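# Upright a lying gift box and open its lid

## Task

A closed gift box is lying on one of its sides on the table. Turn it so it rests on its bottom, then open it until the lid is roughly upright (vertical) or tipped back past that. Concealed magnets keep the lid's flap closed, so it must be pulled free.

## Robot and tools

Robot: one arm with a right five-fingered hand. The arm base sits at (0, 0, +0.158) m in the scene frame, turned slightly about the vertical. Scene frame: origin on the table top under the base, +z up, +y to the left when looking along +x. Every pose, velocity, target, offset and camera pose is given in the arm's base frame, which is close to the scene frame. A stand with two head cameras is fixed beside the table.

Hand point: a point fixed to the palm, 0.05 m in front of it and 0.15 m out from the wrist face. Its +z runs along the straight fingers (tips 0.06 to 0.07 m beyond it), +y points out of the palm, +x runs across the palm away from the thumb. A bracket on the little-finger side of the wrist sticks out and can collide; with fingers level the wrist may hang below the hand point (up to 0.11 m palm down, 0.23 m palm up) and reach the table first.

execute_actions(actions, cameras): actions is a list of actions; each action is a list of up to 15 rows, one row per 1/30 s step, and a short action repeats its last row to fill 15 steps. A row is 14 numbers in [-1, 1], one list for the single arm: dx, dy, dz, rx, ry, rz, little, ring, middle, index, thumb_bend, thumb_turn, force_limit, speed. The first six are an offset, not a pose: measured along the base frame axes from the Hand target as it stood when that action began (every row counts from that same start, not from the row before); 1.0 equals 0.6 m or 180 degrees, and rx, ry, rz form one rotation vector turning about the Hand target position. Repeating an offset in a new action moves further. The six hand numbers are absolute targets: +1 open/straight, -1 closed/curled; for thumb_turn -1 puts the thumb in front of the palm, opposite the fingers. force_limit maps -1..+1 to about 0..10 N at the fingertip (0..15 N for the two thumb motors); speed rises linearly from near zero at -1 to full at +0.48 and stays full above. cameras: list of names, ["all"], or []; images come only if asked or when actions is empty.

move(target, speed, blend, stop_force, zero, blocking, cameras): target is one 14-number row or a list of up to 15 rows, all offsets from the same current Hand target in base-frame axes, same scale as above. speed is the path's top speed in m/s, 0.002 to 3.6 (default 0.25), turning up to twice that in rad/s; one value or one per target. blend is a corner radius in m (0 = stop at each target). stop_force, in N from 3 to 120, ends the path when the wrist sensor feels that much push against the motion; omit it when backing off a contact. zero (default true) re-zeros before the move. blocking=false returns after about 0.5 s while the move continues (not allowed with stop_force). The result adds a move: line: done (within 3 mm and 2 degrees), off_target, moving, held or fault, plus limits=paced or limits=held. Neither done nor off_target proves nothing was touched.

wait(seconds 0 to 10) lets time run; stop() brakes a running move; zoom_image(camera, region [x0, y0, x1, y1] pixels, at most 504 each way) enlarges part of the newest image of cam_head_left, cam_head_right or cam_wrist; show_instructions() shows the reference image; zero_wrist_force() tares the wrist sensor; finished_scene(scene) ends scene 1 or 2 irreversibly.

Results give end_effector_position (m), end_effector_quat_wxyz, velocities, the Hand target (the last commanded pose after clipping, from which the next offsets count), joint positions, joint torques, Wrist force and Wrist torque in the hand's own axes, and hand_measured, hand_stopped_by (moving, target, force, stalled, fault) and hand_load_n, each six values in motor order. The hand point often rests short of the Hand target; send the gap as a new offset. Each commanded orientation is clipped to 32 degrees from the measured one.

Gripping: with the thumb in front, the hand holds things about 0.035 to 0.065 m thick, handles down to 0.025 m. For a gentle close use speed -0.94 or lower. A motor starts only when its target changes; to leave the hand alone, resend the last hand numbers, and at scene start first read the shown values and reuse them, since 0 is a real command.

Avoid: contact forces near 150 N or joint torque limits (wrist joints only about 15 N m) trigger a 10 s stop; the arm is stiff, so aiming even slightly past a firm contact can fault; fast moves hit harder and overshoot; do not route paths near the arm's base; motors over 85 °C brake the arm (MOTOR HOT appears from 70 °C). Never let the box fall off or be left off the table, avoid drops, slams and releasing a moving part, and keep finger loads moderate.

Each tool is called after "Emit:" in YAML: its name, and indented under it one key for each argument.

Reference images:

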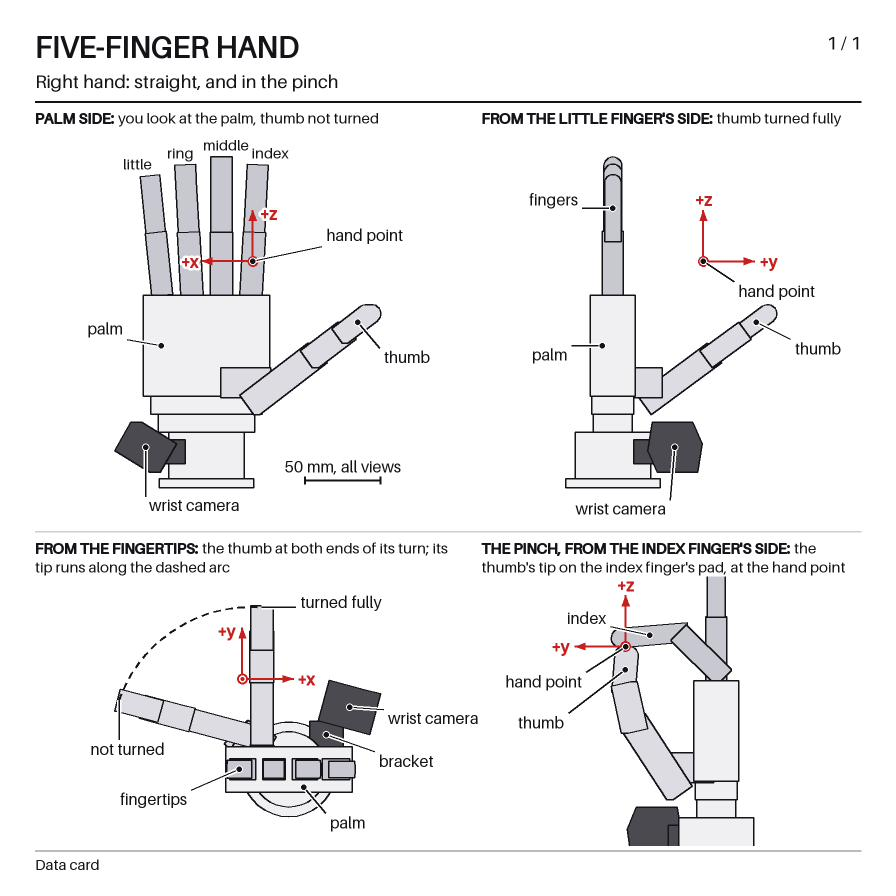

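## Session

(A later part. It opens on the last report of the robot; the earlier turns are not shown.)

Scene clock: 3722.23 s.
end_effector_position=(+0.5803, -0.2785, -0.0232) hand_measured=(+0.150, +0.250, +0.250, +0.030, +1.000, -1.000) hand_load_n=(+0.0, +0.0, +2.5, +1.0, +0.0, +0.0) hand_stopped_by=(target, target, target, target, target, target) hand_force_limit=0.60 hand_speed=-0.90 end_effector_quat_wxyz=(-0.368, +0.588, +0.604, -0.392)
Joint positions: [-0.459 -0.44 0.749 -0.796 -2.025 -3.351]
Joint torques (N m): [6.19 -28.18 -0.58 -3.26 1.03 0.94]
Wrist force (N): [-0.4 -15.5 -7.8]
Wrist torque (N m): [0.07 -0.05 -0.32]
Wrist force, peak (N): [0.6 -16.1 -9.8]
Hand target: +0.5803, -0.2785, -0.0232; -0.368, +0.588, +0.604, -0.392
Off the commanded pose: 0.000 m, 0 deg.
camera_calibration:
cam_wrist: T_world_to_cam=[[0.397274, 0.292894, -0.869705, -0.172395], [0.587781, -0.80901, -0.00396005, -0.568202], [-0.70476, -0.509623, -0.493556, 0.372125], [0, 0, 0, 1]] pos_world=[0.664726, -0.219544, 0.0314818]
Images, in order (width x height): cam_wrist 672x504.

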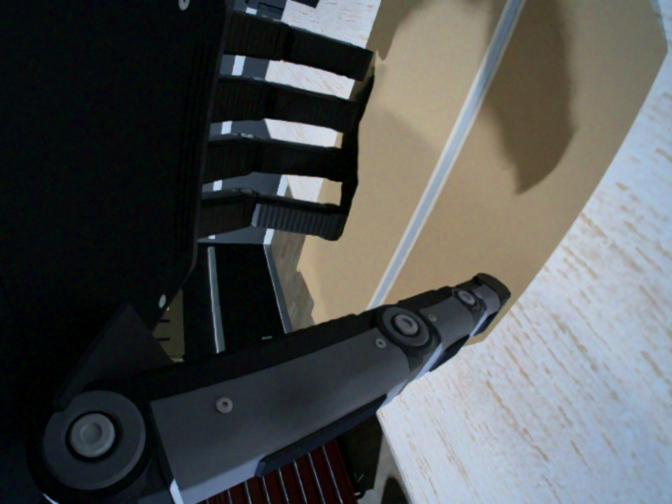

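Emit:
execute_actions:
  actions:
    - [[0,0,0,0,0,0,0.15,0.25,0.25,-0.02,1,-1,0.6,-0.92]]
    - [[0,0,0,0,0,0,0.15,0.25,0.25,-0.02,1,-1,0.6,-0.92]]

Emit:
execute_actions:
  actions:
    - [[0,0,0,0,0,0,0.15,0.25,0.25,-0.06,1,-1,0.6,-0.92]]
    - [[0,0,0,0,0,0,0.15,0.25,0.25,-0.06,1,-1,0.6,-0.92]]

Emit:
execute_actions:
  actions:
    - [[0,0,0,0,0,0,0.15,0.25,0.25,-0.1,1,-1,0.6,-0.92]]
    - [[0,0,0,0,0,0,0.15,0.25,0.25,-0.1,1,-1,0.6,-0.92]]
  cameras: ["cam_wrist"]

Emit:
zoom_image:
  camera: "cam_wrist"
  region: [250, 100, 456, 300]

Scene clock: 3732.07 s.
end_effector_position=(+0.5803, -0.2785, -0.0232) hand_measured=(+0.150, +0.250, +0.250, -0.020, +1.000, -1.000) hand_load_n=(+0.0, +0.0, +2.0, +2.0, +0.0, +0.0) hand_stopped_by=(target, target, target, target, target, target) hand_force_limit=0.60 hand_speed=-0.92 end_effector_quat_wxyz=(-0.368, +0.588, +0.604, -0.392)
Joint positions: [-0.459 -0.44 0.749 -0.796 -2.025 -3.351]
Joint torques (N m): [6.23 -28.79 -0.58 1.34 0.75 0.84]
Wrist force (N): [-1.5 -16.4 -7.4]
Wrist torque (N m): [0.09 -0.09 -0.29]
Wrist force, peak (N): [-1.7 -16.9 -7.7]
Hand target: +0.5803, -0.2785, -0.0232; -0.368, +0.588, +0.604, -0.392
Off the commanded pose: 0.000 m, 0 deg.

Scene clock: 3733.27 s.
end_effector_position=(+0.5803, -0.2785, -0.0232) hand_measured=(+0.150, +0.250, +0.250, -0.060, +1.000, -1.000) hand_load_n=(+0.0, +0.0, +3.5, +1.0, +0.0, +0.0) hand_stopped_by=(target, target, target, target, target, target) hand_force_limit=0.60 hand_speed=-0.92 end_effector_quat_wxyz=(-0.368, +0.588, +0.604, -0.392)
Joint positions: [-0.459 -0.44 0.749 -0.796 -2.025 -3.351]
Joint torques (N m): [5.03 -28.74 -1.39 1.35 0.66 0.92]
Wrist force (N): [-0.6 -15.1 -7.1]
Wrist torque (N m): [0.08 -0.05 -0.30]
Wrist force, peak (N): [-1.7 -16.6 -7.4]
Hand target: +0.5803, -0.2785, -0.0232; -0.368, +0.588, +0.604, -0.392
Off the commanded pose: 0.000 m, 0 deg.

Scene clock: 3734.47 s.
end_effector_position=(+0.5803, -0.2785, -0.0232) hand_measured=(+0.150, +0.250, +0.250, -0.100, +1.000, -1.000) hand_load_n=(+0.0, +0.0, +4.5, +0.5, +0.0, +0.0) hand_stopped_by=(target, target, target, target, target, target) hand_force_limit=0.60 hand_speed=-0.92 end_effector_quat_wxyz=(-0.368, +0.588, +0.604, -0.392)
Joint positions: [-0.459 -0.44 0.749 -0.796 -2.025 -3.351]
Joint torques (N m): [5.71 -28.92 -1.59 1.28 0.58 0.83]
Wrist force (N): [0.1 -14.9 -6.6]
Wrist torque (N m): [0.10 -0.07 -0.31]
Wrist force, peak (N): [-0.7 -15.4 -7.4]
Hand target: +0.5803, -0.2785, -0.0232; -0.368, +0.588, +0.604, -0.392
Off the commanded pose: 0.000 m, 0 deg.
camera_calibration:
cam_wrist: T_world_to_cam=[[0.397274, 0.292894, -0.869705, -0.172395], [0.587781, -0.80901, -0.00396005, -0.568202], [-0.70476, -0.509623, -0.493556, 0.372125], [0, 0, 0, 1]] pos_world=[0.664726, -0.219544, 0.0314818]
Images, in order (width x height): cam_wrist 672x504.

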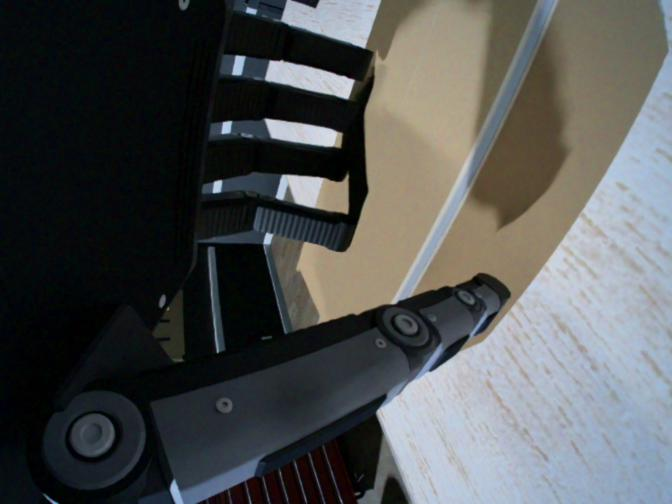

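Scaled by 2.447 from the camera's 672x504 image, which has a finer 960x720 frame.

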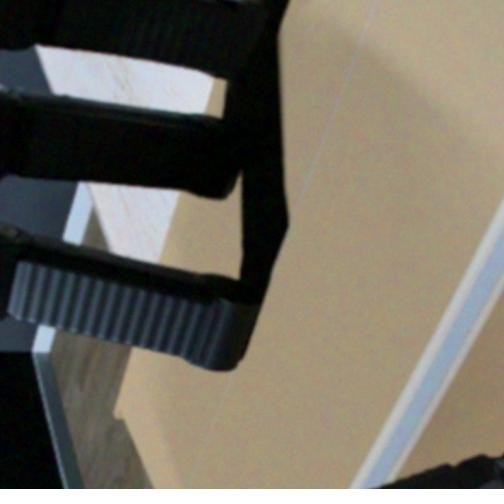

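Emit:
execute_actions:
  actions:
    - [[0,0,0,0,0,0,0.15,0.25,0.25,-0.25,1,-1,0.2,-0.8]]
    - [[0,0,0,0,0,0,0.15,0.25,0.25,-0.25,1,-1,0.2,-0.8]]
    - [[0,0,0,0,0,0,0.15,0.25,0.25,-0.25,1,-1,0.2,-0.8]]
  cameras: ["cam_wrist","cam_head_left"]

Emit:
zoom_image:
  camera: "cam_wrist"
  region: [250, 0, 660, 400]

Emit:
zoom_image:
  camera: "cam_head_left"
  region: [455, 205, 545, 305]

Scene clock: 3865.47 s.
end_effector_position=(+0.5803, -0.2785, -0.0232) hand_measured=(+0.150, +0.250, +0.250, -0.250, +1.000, -1.000) hand_load_n=(+0.0, +0.0, +7.0, +0.0, +0.0, +0.0) hand_stopped_by=(target, target, target, target, target, target) hand_force_limit=0.20 hand_speed=-0.80 end_effector_quat_wxyz=(-0.368, +0.588, +0.604, -0.392)
Joint positions: [-0.459 -0.44 0.749 -0.796 -2.025 -3.351]
Joint torques (N m): [5.44 -29.98 -4.25 1.26 0.2 0.88]
Wrist force (N): [0.2 -15.8 -5.8]
Wrist torque (N m): [0.10 -0.08 -0.33]
Wrist force, peak (N): [0.1 -16.3 -6.0]
Hand target: +0.5803, -0.2785, -0.0232; -0.368, +0.588, +0.604, -0.392
Off the commanded pose: 0.000 m, 0 deg.
camera_calibration:
cam_wrist: T_world_to_cam=[[0.397274, 0.292894, -0.869705, -0.172395], [0.587781, -0.80901, -0.00396005, -0.568202], [-0.70476, -0.509623, -0.493556, 0.372125], [0, 0, 0, 1]] pos_world=[0.664726, -0.219544, 0.0314818]
Images, in order (width x height): cam_head_left 896x504, cam_wrist 672x504.

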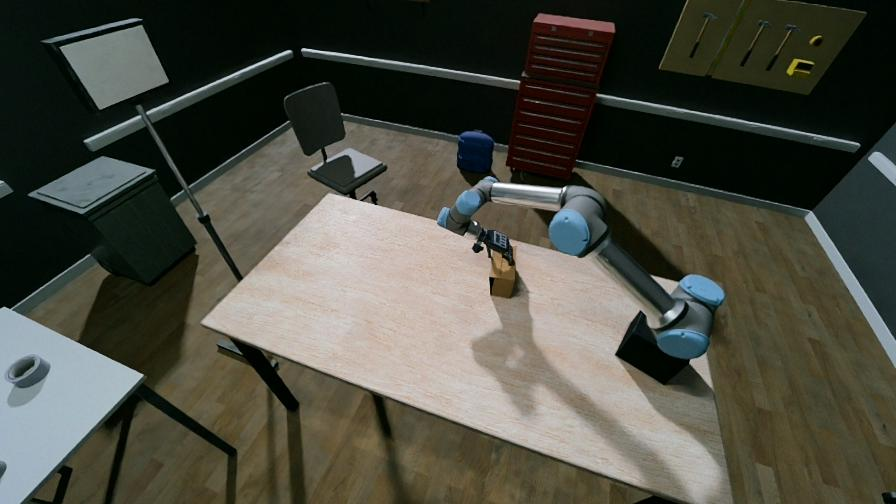

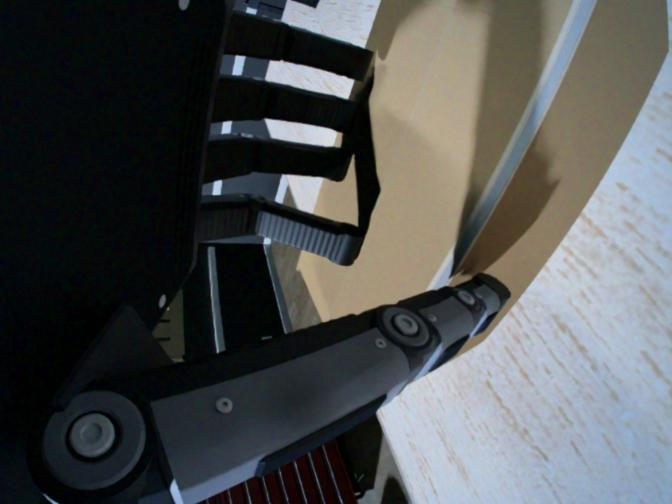

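Scaled by 1.229 from the camera's 672x504 image, which has a finer 960x720 frame.

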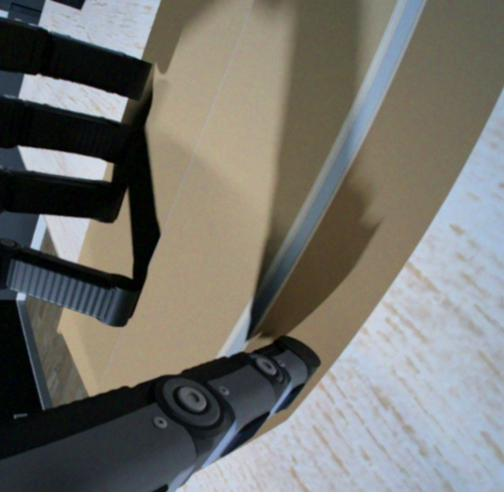

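Scaled by 5.040 from the camera's 896x504 image, which has a finer 1280x720 frame.

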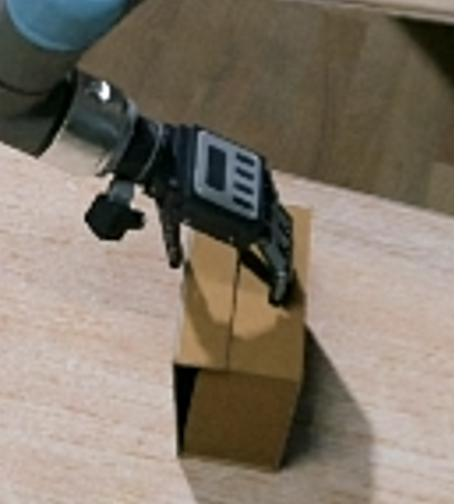

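Emit:
move:
  target:
    - [0.0,0,0.004,0,0,0,0.15,0.25,0.25,-0.25,1,-1,0.2,-0.3]
    - [0.0015,0,0.004,0,0,0,1,1,1,1,1,-1,0.2,-0.3]
  speed: 0.03

Emit:
wait:
  seconds: 0.5
  cameras: ["cam_wrist","cam_head_left"]

Emit:
zoom_image:
  camera: "cam_head_left"
  region: [455, 205, 545, 305]

Scene clock: 3895.93 s.
end_effector_position=(+0.5812, -0.2785, -0.0208) hand_measured=(+1.000, +1.000, +1.000, +1.000, +1.000, -1.000) hand_load_n=(+0.0, +0.0, +0.0, +0.0, +0.0, +0.0) hand_stopped_by=(target, target, target, target, target, target) hand_force_limit=0.20 hand_speed=-0.30 end_effector_quat_wxyz=(-0.368, +0.588, +0.604, -0.392)
Joint positions: [-0.459 -0.44 0.742 -0.789 -2.024 -3.351]
Joint torques (N m): [6.11 -34.87 -31.63 2.55 0.36 0.95]
Wrist force (N): [0.4 2.2 -0.5]
Wrist torque (N m): [0.25 -0.10 0.06]
Wrist force, peak (N): [0.3 -16.1 -6.0]
Hand target: +0.5812, -0.2785, -0.0208; -0.368, +0.588, +0.604, -0.392
Off the commanded pose: 0.000 m, 0 deg.
move: done

Scene clock: 3896.43 s.
end_effector_position=(+0.5812, -0.2785, -0.0208) hand_measured=(+1.000, +1.000, +1.000, +1.000, +1.000, -1.000) hand_load_n=(+0.0, +0.0, -0.5, +0.0, +0.0, +0.0) hand_stopped_by=(target, target, target, target, target, target) hand_force_limit=0.20 hand_speed=-0.30 end_effector_quat_wxyz=(-0.368, +0.588, +0.604, -0.392)
Joint positions: [-0.459 -0.44 0.742 -0.789 -2.024 -3.351]
Joint torques (N m): [6.41 -34.87 -30.67 2.67 0.04 0.91]
Wrist force (N): [0.5 2.3 -0.2]
Wrist torque (N m): [0.24 -0.12 0.07]
Wrist force, peak (N): [0.6 2.6 -0.7]
Hand target: +0.5812, -0.2785, -0.0208; -0.368, +0.588, +0.604, -0.392
Off the commanded pose: 0.000 m, 0 deg.
wait: 0.50 s; at rest by 0.17 s
camera_calibration:
cam_wrist: T_world_to_cam=[[0.397292, 0.29287, -0.869705, -0.170682], [0.58777, -0.809019, -0.00393439, -0.568717], [-0.70476, -0.509623, -0.493557, 0.373944], [0, 0, 0, 1]] pos_world=[0.665626, -0.219544, 0.0338819]
Images, in order (width x height): cam_head_left 896x504, cam_wrist 672x504.

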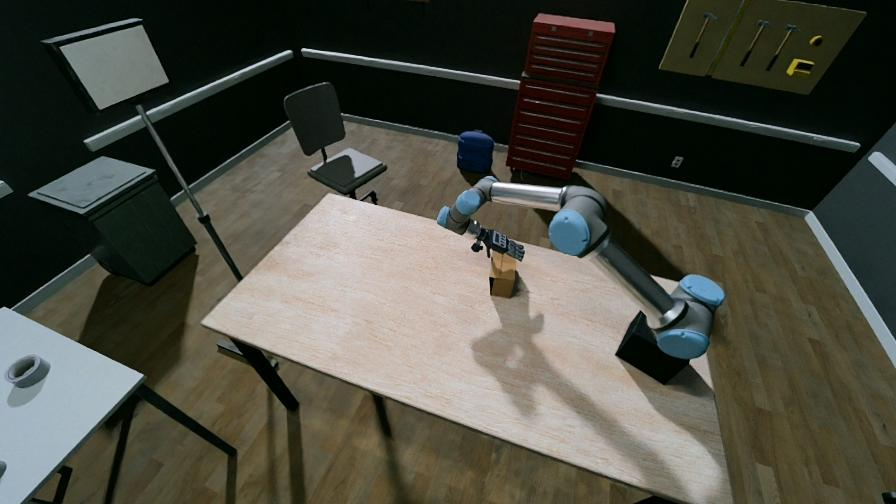

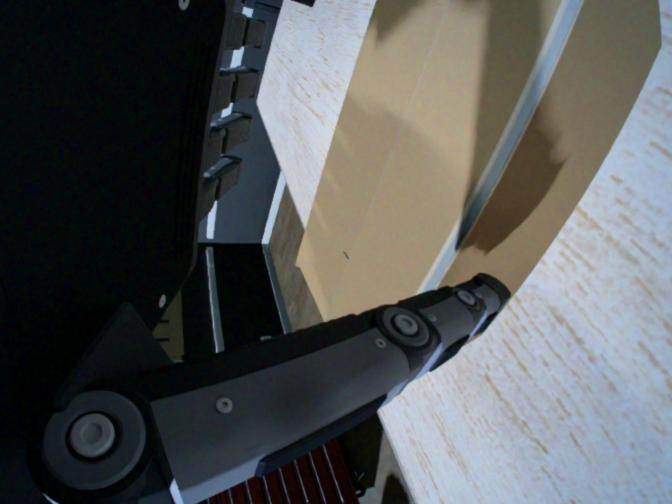

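Scaled by 5.040 from the camera's 896x504 image, which has a finer 1280x720 frame.

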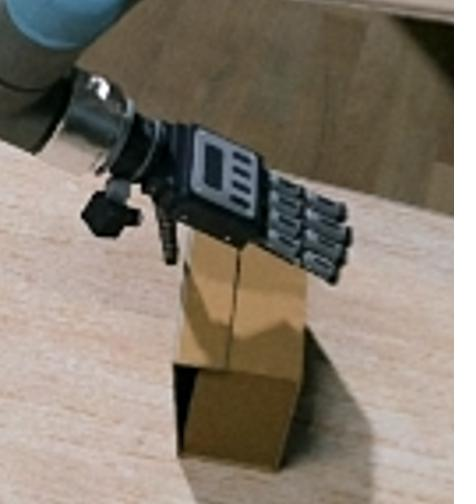

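Emit:
move:
  target:
    - [0.0288,0.0011,-0.0033,0,0,0,1,1,1,1,1,-1,0.2,-0.3]
    - [0.0714,0.0027,-0.025,-0.00105,0.0278,0,1,1,1,1,1,-1,0.2,-0.3]
    - [0.1093,0.0041,-0.05,-0.0021,0.0555,0,1,1,1,1,1,-1,0.2,-0.3]
  speed: 0.04
  blend: 0.004
  cameras: ["cam_wrist","cam_head_left"]

Emit:
zoom_image:
  camera: "cam_head_left"
  region: [455, 205, 545, 305]

Scene clock: 3924.37 s.
end_effector_position=(+0.6453, -0.2757, -0.0508) hand_measured=(+1.000, +1.000, +1.000, +1.000, +1.000, -1.000) hand_load_n=(+0.0, +0.0, +0.0, +0.0, +0.0, +0.5) hand_stopped_by=(target, target, target, target, target, target) hand_force_limit=0.20 hand_speed=-0.30 end_effector_quat_wxyz=(-0.349, +0.566, +0.615, -0.423)
Joint positions: [-0.402 -0.052 0.035 -0.451 -2.059 -3.321]
Joint torques (N m): [7.83 -37.72 -34.34 -2.39 -1.7 -0.85]
Wrist force (N): [0.1 2.4 -0.6]
Wrist torque (N m): [0.25 -0.04 -0.03]
Wrist force, peak (N): [0.7 2.8 -0.5]
Hand target: +0.6468, -0.2760, -0.0508; -0.417, +0.553, +0.568, -0.444
Off the commanded pose: 0.001 m, 10 deg.
elbow stopped short: the move would have taken joint 3 (elbow) straighter than the controller allows.
move: off_target
camera_calibration:
cam_wrist: T_world_to_cam=[[0.355604, 0.292088, -0.887823, -0.197289], [0.647752, -0.7618, 0.00881937, -0.629317], [-0.673768, -0.578225, -0.4601, 0.368544], [0, 0, 0, 1]] pos_world=[0.726112, -0.208687, -0.0000409069]
Images, in order (width x height): cam_head_left 896x504, cam_wrist 672x504.

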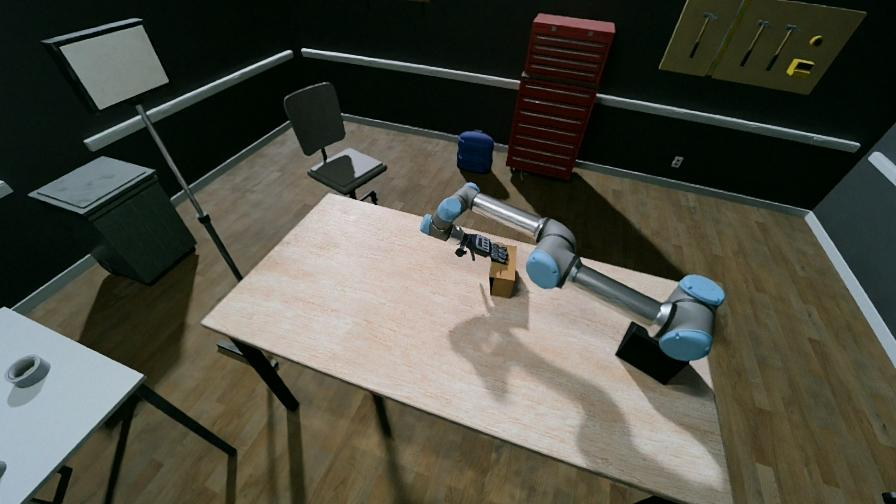

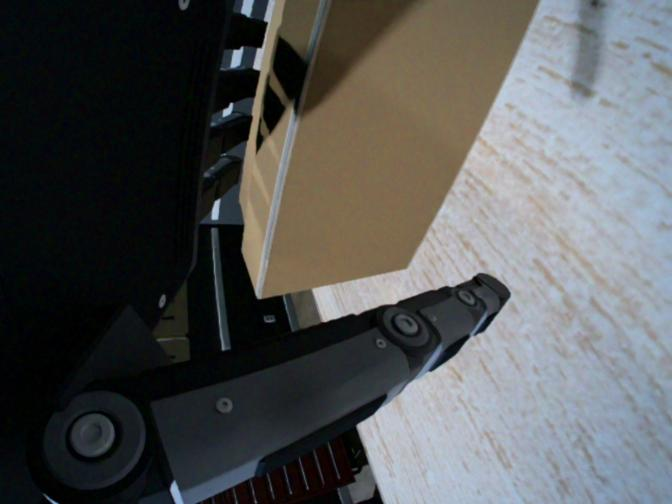

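Scaled by 5.040 from the camera's 896x504 image, which has a finer 1280x720 frame.

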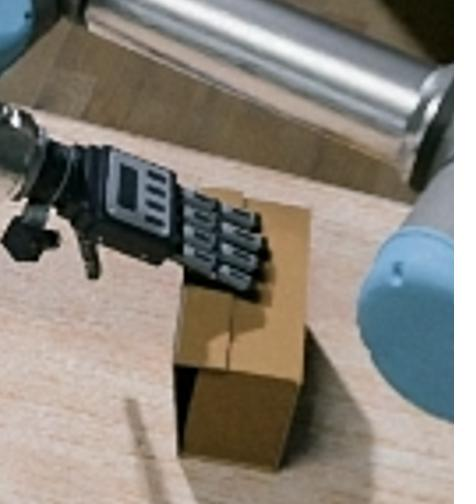

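Emit:
move:
  target:
    - [-0.02,0,0.2,0,0,0,1,1,1,1,1,-1,0.2,0.0]
    - [-0.02,0,0.2,0.0137,-0.361,0,1,1,1,1,1,1,0.2,0.0]
  speed: 0.25
  cameras: ["cam_wrist","cam_head_left"]

Scene clock: 3989.20 s.
end_effector_position=(+0.6348, -0.2760, +0.0692) hand_measured=(+1.000, +1.000, +1.000, +1.000, +1.000, +1.000) hand_load_n=(+0.0, +0.0, +0.0, +0.0, +0.0, +0.0) hand_stopped_by=(target, target, target, target, target, target) hand_force_limit=0.20 hand_speed=0.00 end_effector_quat_wxyz=(-0.058, +0.696, +0.712, -0.066)
Joint positions: [-0.577 -1.053 1.565 -1.942 -1.677 -3.733]
Joint torques (N m): [-7.44 -62.09 -4.55 -4.61 0.38 -1.29]
Wrist force (N): [0.2 1.9 0.2]
Wrist torque (N m): [0.24 -0.02 0.07]
Wrist force, peak (N): [0.8 4.3 0.0]
Hand target: +0.6348, -0.2760, +0.0692; -0.058, +0.696, +0.712, -0.066
Off the commanded pose: 0.000 m, 0 deg.
elbow stopped short: the move would have taken joint 3 (elbow) straighter than the controller allows.
move: done
camera_calibration:
cam_wrist: T_world_to_cam=[[0.935385, 0.313306, -0.163993, -0.499229], [0.353538, -0.8179, 0.453928, -0.483338], [0.00808824, -0.482576, -0.875817, 0.0387771], [0, 0, 0, 1]] pos_world=[0.637536, -0.220198, 0.171492]
Images, in order (width x height): cam_head_left 896x504, cam_wrist 672x504.

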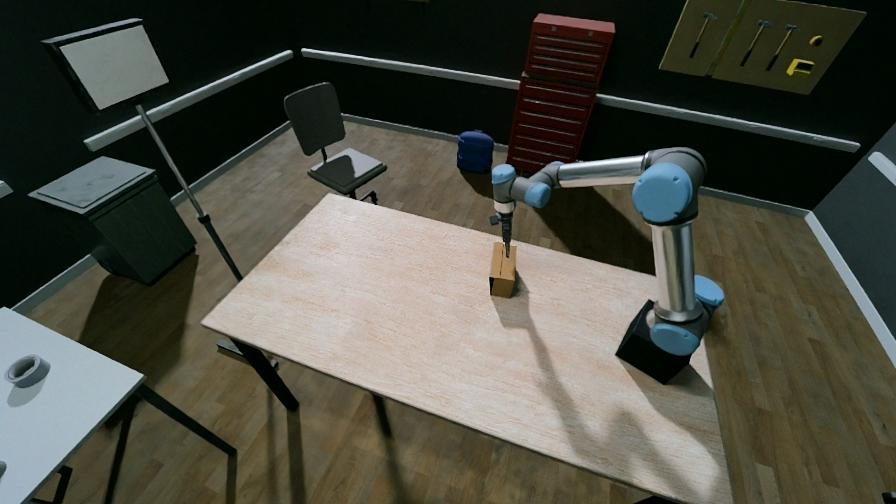

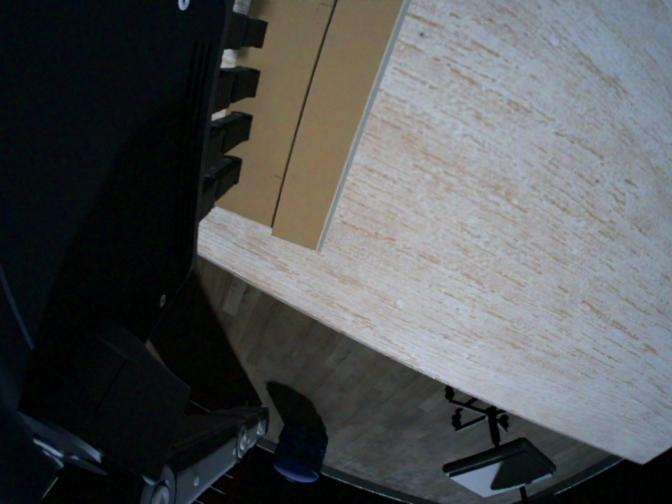

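Emit:
move:
  target: [0,0,-0.0610,0,0,0,1,1,1,1,1,1,0.2,0.0]
  speed: 0.06
  stop_force: 4

Emit:
move:
  target:
    - [0.0827,0.0031,0,0,0,0,1,1,1,1,1,1,0.2,0.0]
    - [0.1456,0.0055,-0.0317,0,0,0,1,1,1,1,1,1,0.2,0.0]
  speed: 0.06
  blend: 0.005
  cameras: ["cam_wrist","cam_head_left"]

Emit:
zoom_image:
  camera: "cam_head_left"
  region: [455, 205, 545, 305]

Scene clock: 4003.23 s.
end_effector_position=(+0.6348, -0.2760, +0.0326) hand_measured=(+1.000, +1.000, +1.000, +1.000, +1.000, +1.000) hand_load_n=(+0.0, +0.0, +0.0, +0.0, +0.0, +0.0) hand_stopped_by=(target, target, target, target, target, target) hand_force_limit=0.20 hand_speed=0.00 end_effector_quat_wxyz=(-0.058, +0.696, +0.712, -0.066)
Joint positions: [-0.577 -1.008 1.6 -2.022 -1.677 -3.733]
Joint torques (N m): [-5.4 -23.73 -2.4 -5.08 0.41 -0.31]
Wrist force (N): [0.2 1.7 0.2]
Wrist torque (N m): [0.21 -0.01 0.07]
Wrist force, peak (N): [0.4 1.8 0.3]
Hand target: +0.6348, -0.2760, +0.0326; -0.058, +0.696, +0.712, -0.066
Off the commanded pose: 0.000 m, 0 deg.
move: done

Scene clock: 4005.30 s.
end_effector_position=(+0.7221, -0.2727, +0.0136) hand_measured=(+1.000, +1.000, +1.000, +1.000, +1.000, +1.000) hand_load_n=(+0.0, +0.0, +0.0, -0.5, +0.0, -0.5) hand_stopped_by=(target, target, target, target, target, target) hand_force_limit=0.20 hand_speed=0.00 end_effector_quat_wxyz=(-0.058, +0.696, +0.712, -0.066)
Joint positions: [-0.507 -0.818 1.318 -1.923 -1.667 -3.664]
Joint torques (N m): [5.17 -28.81 -33.36 1.53 0.92 1.76]
Wrist force (N): [0.2 1.6 0.1]
Wrist torque (N m): [0.21 0.00 -0.03]
Wrist force, peak (N): [1.1 1.9 -22.2]
Hand target: +0.7222, -0.2727, +0.0136; -0.058, +0.696, +0.712, -0.066
Off the commanded pose: 0.000 m, 0 deg.
move: done
camera_calibration:
cam_wrist: T_world_to_cam=[[0.935385, 0.313321, -0.163966, -0.59104], [0.353539, -0.817939, 0.453857, -0.486266], [0.0080888, -0.4825, -0.875859, -0.0090111], [0, 0, 0, 1]] pos_world=[0.724836, -0.216898, 0.115892]
Images, in order (width x height): cam_head_left 896x504, cam_wrist 672x504.

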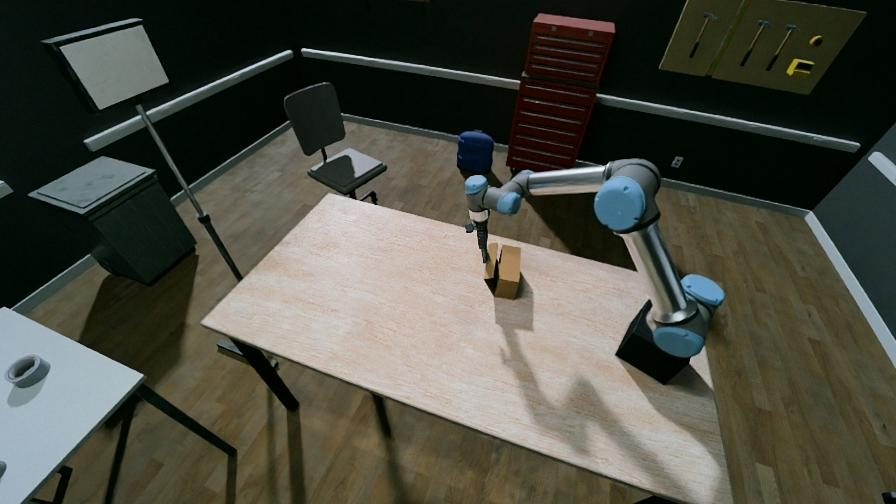

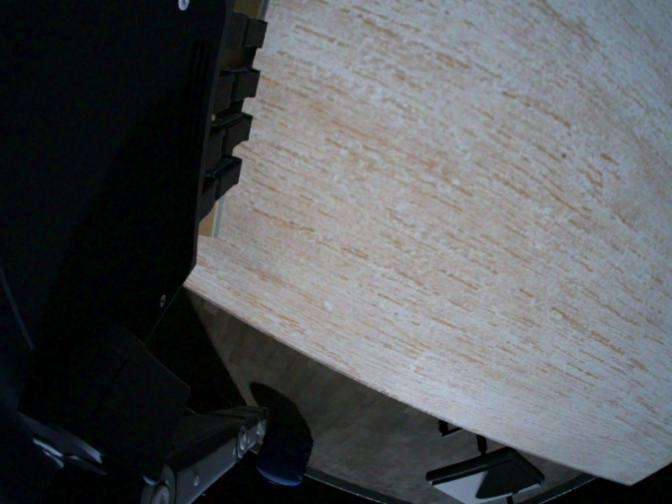

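Scaled by 5.040 from the camera's 896x504 image, which has a finer 1280x720 frame.

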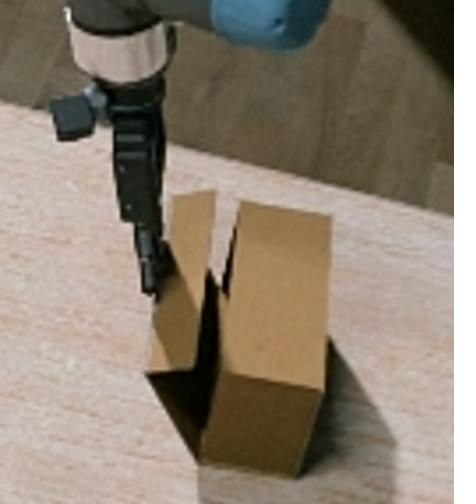

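Emit:
move:
  target:
    - [0,0,0.1,0,0,0,1,1,1,1,1,1,0.2,0.0]
    - [-0.14,-0.0053,0.1,0,0,0,1,1,1,1,1,1,0.2,0.0]
  speed: 0.25
  cameras: ["cam_wrist","cam_head_left"]

Emit:
zoom_image:
  camera: "cam_head_left"
  region: [455, 205, 545, 305]

Emit:
zoom_image:
  camera: "cam_wrist"
  region: [180, 0, 480, 300]

Scene clock: 4017.77 s.
end_effector_position=(+0.6382, -0.2759, +0.0736) hand_measured=(+1.000, +1.000, +1.000, +1.000, +1.000, +1.000) hand_load_n=(+0.0, +0.0, +0.0, +0.0, +0.0, +0.0) hand_stopped_by=(target, target, target, target, target, target) hand_force_limit=0.20 hand_speed=0.00 end_effector_quat_wxyz=(-0.058, +0.696, +0.712, -0.066)
Joint positions: [-0.574 -1.051 1.549 -1.928 -1.677 -3.73]
Joint torques (N m): [-7.68 -58.93 -2.67 -4.74 0.99 -1.2]
Wrist force (N): [0.2 1.4 0.2]
Wrist torque (N m): [0.17 -0.01 0.06]
Wrist force, peak (N): [2.0 3.8 -0.3]
Hand target: +0.6382, -0.2759, +0.0736; -0.058, +0.696, +0.712, -0.066
Off the commanded pose: 0.000 m, 0 deg.
move: done
camera_calibration:
cam_wrist: T_world_to_cam=[[0.935387, 0.313259, -0.164074, -0.501716], [0.353536, -0.817918, 0.453898, -0.486453], [0.00798827, -0.482576, -0.875818, 0.0427152], [0, 0, 0, 1]] pos_world=[0.640936, -0.220098, 0.175892]
Images, in order (width x height): cam_head_left 896x504, cam_wrist 672x504.

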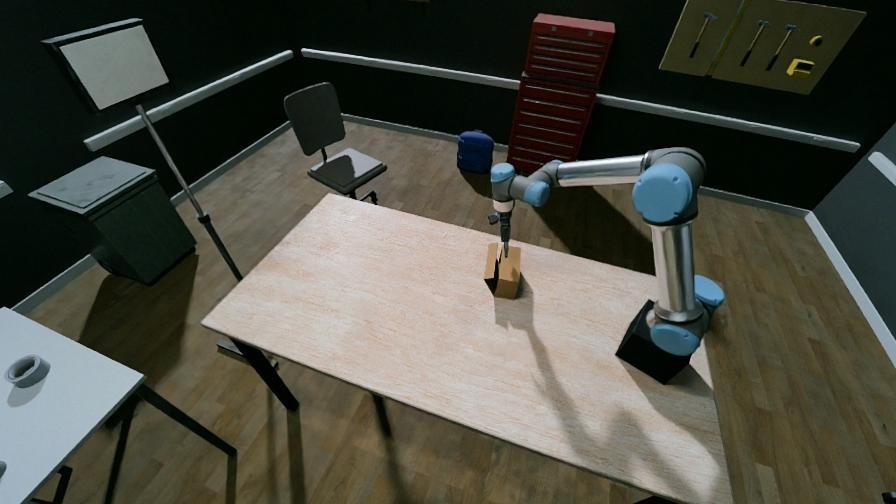

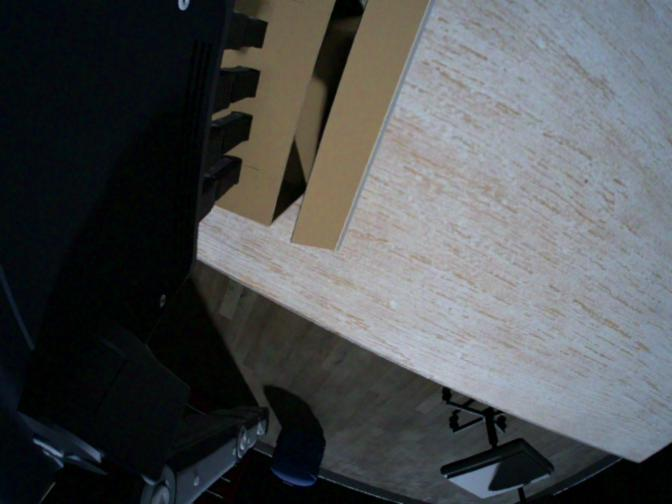

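Scaled by 5.040 from the camera's 896x504 image, which has a finer 1280x720 frame.

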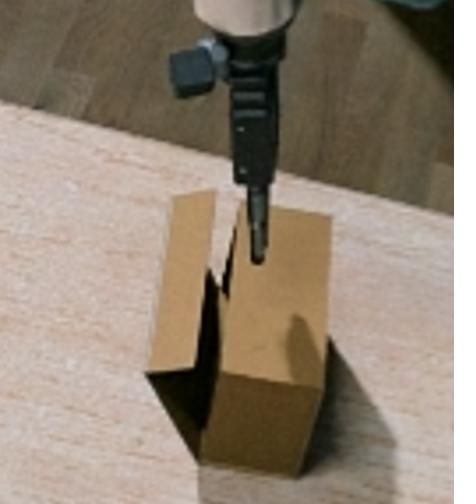

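Scaled by 1.680 from the camera's 672x504 image, which has a finer 960x720 frame.

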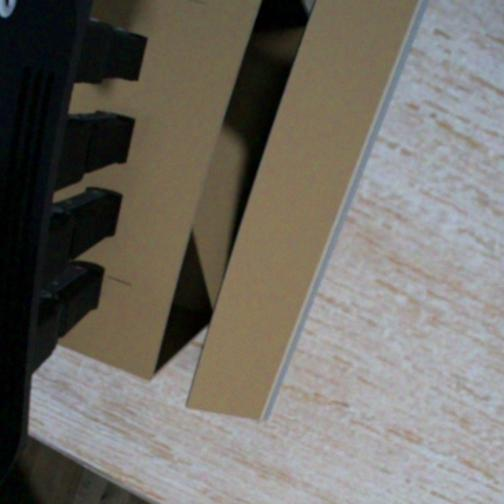

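Emit:
move:
  target: [0.0378,0.0014,0,0.0021,-0.0555,0,1,1,1,1,1,1,0.2,0.0]
  speed: 0.15
  cameras: ["cam_wrist","cam_head_left"]

Emit:
zoom_image:
  camera: "cam_wrist"
  region: [180, 0, 480, 300]

Emit:
zoom_image:
  camera: "cam_head_left"
  region: [455, 205, 545, 305]

Scene clock: 4042.33 s.
end_effector_position=(+0.6608, -0.2750, +0.0736) hand_measured=(+1.000, +1.000, +1.000, +1.000, +1.000, +1.000) hand_load_n=(+0.0, +0.0, +0.0, +0.0, +0.0, +0.0) hand_stopped_by=(target, target, target, target, target, target) hand_force_limit=0.20 hand_speed=0.00 end_effector_quat_wxyz=(+0.002, +0.699, +0.715, -0.003)
Joint positions: [-0.593 -1.069 1.64 -2.144 -1.577 -3.757]
Joint torques (N m): [-7.57 -61.37 -2.02 -5.22 1.41 -1.36]
Wrist force (N): [0.0 1.1 0.5]
Wrist torque (N m): [0.10 0.01 0.05]
Wrist force, peak (N): [0.5 1.9 0.3]
Hand target: +0.6608, -0.2750, +0.0736; +0.002, +0.699, +0.715, -0.003
Off the commanded pose: 0.000 m, 0 deg.
move: done
camera_calibration:
cam_wrist: T_world_to_cam=[[0.949475, 0.31383, 0.00273136, -0.544519], [0.269947, -0.821088, 0.502935, -0.442927], [0.160079, -0.476787, -0.86432, -0.05685], [0, 0, 0, 1]] pos_world=[0.645675, -0.219901, 0.175114]
Images, in order (width x height): cam_head_left 896x504, cam_wrist 672x504.

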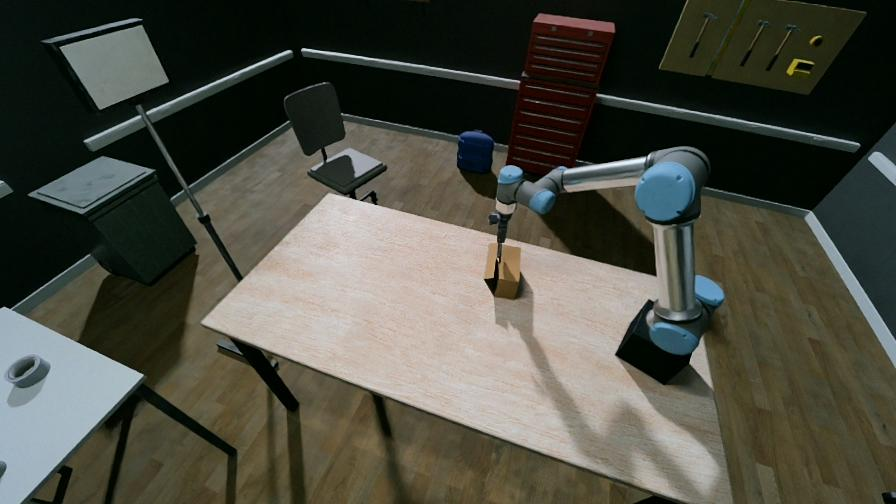

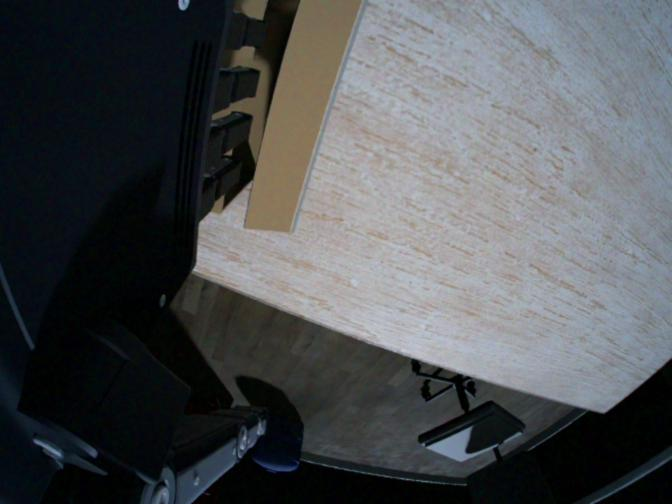

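Scaled by 1.680 from the camera's 672x504 image, which has a finer 960x720 frame.

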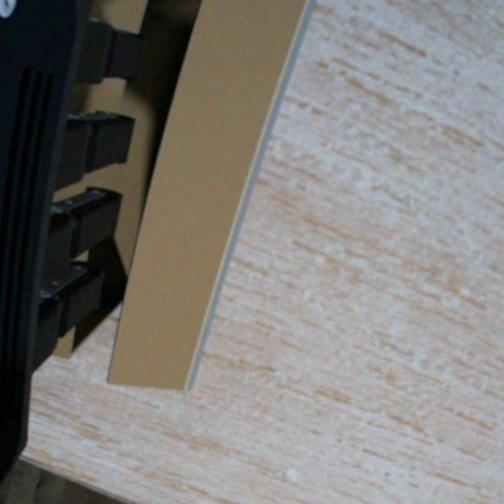

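Scaled by 5.040 from the camera's 896x504 image, which has a finer 1280x720 frame.

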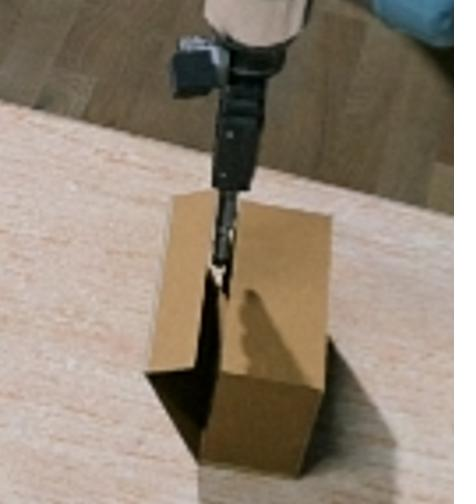

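Emit:
move:
  target: [0,0,-0.119,0,0,0,1,1,1,1,1,1,0.2,0.0]
  speed: 0.05
  stop_force: 3
  cameras: ["cam_wrist","cam_head_left"]

Emit:
zoom_image:
  camera: "cam_head_left"
  region: [455, 205, 545, 305]

Scene clock: 4051.77 s.
end_effector_position=(+0.6608, -0.2750, +0.0022) hand_measured=(+1.000, +1.000, +1.000, +1.000, +1.000, +1.000) hand_load_n=(+0.0, +0.0, +0.0, +0.0, +0.0, +0.0) hand_stopped_by=(target, target, target, target, target, target) hand_force_limit=0.20 hand_speed=0.00 end_effector_quat_wxyz=(+0.002, +0.699, +0.715, -0.003)
Joint positions: [-0.593 -0.968 1.694 -2.3 -1.577 -3.757]
Joint torques (N m): [-2.21 -24.16 -1.54 -5.43 0.67 -0.11]
Wrist force (N): [0.1 1.2 0.2]
Wrist torque (N m): [0.15 0.01 0.06]
Wrist force, peak (N): [0.3 1.5 0.4]
Hand target: +0.6608, -0.2750, +0.0022; +0.002, +0.699, +0.715, -0.003
Off the commanded pose: 0.000 m, 0 deg.
move: done
camera_calibration:
cam_wrist: T_world_to_cam=[[0.94946, 0.313877, 0.00281259, -0.544312], [0.269945, -0.821074, 0.502958, -0.407015], [0.160176, -0.476779, -0.864306, -0.118625], [0, 0, 0, 1]] pos_world=[0.645675, -0.2199, 0.103714]
Images, in order (width x height): cam_head_left 896x504, cam_wrist 672x504.

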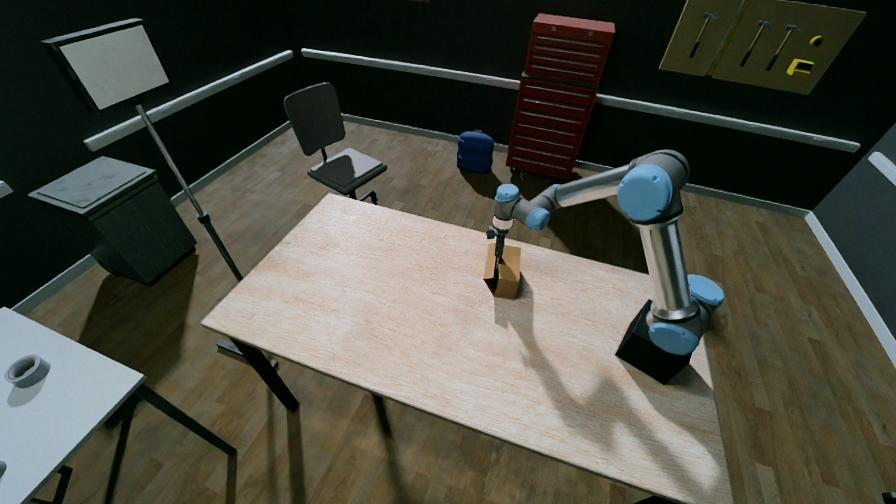

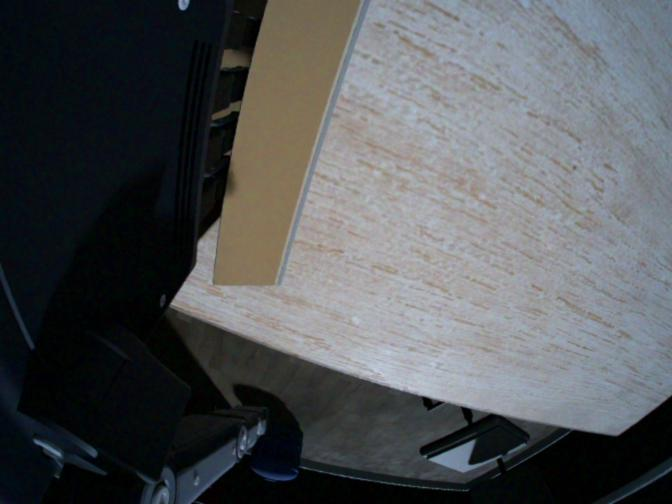

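Scaled by 5.040 from the camera's 896x504 image, which has a finer 1280x720 frame.

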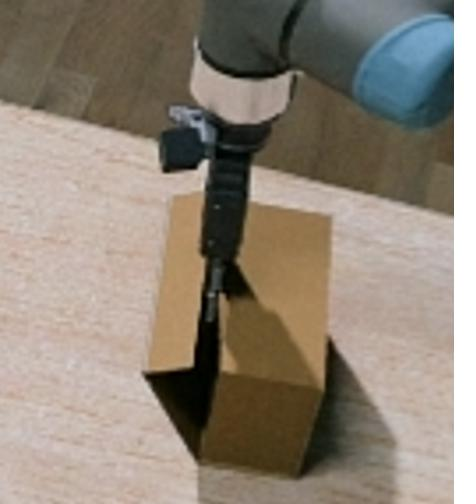

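Emit:
move:
  target: [0.1216,0.0046,0,0,0,0,1,1,1,1,1,1,0.2,0.0]
  speed: 0.06
  cameras: ["cam_head_left"]

Emit:
zoom_image:
  camera: "cam_head_left"
  region: [455, 205, 545, 305]

Scene clock: 4061.23 s.
end_effector_position=(+0.7337, -0.2723, +0.0022) hand_measured=(+1.000, +1.000, +1.000, +1.000, +1.000, +1.000) hand_load_n=(+0.0, +0.0, +0.0, +0.0, -0.5, +0.0) hand_stopped_by=(target, target, target, target, target, target) hand_force_limit=0.20 hand_speed=0.00 end_effector_quat_wxyz=(+0.002, +0.699, +0.715, -0.003)
Joint positions: [-0.531 -0.841 1.46 -2.192 -1.577 -3.695]
Joint torques (N m): [7.24 -27.95 -32.87 0.93 -0.49 1.51]
Wrist force (N): [0.5 1.3 0.3]
Wrist torque (N m): [0.15 -0.04 -0.01]
Wrist force, peak (N): [0.3 1.7 0.1]
Hand target: +0.7338, -0.2723, +0.0022; +0.002, +0.699, +0.715, -0.003
Off the commanded pose: 0.000 m, 0 deg.
move: done
Images, in order (width x height): cam_head_left 896x504.

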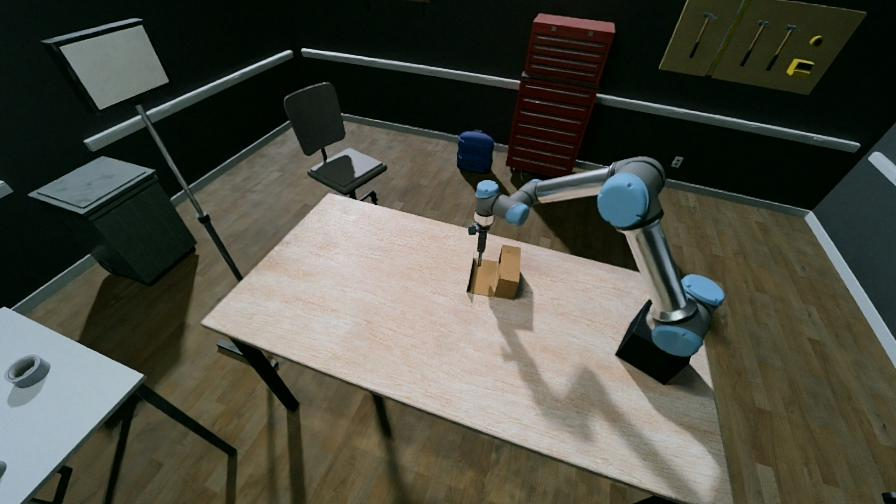

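Scaled by 5.040 from the camera's 896x504 image, which has a finer 1280x720 frame.

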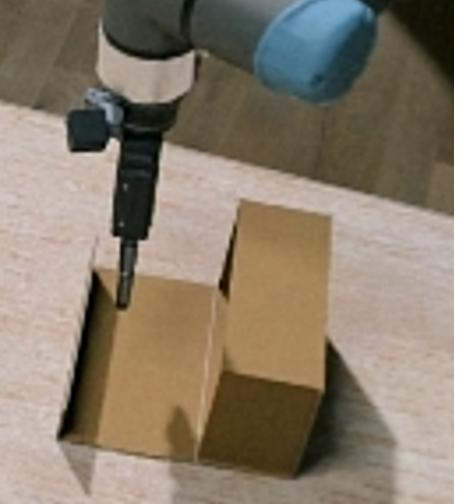

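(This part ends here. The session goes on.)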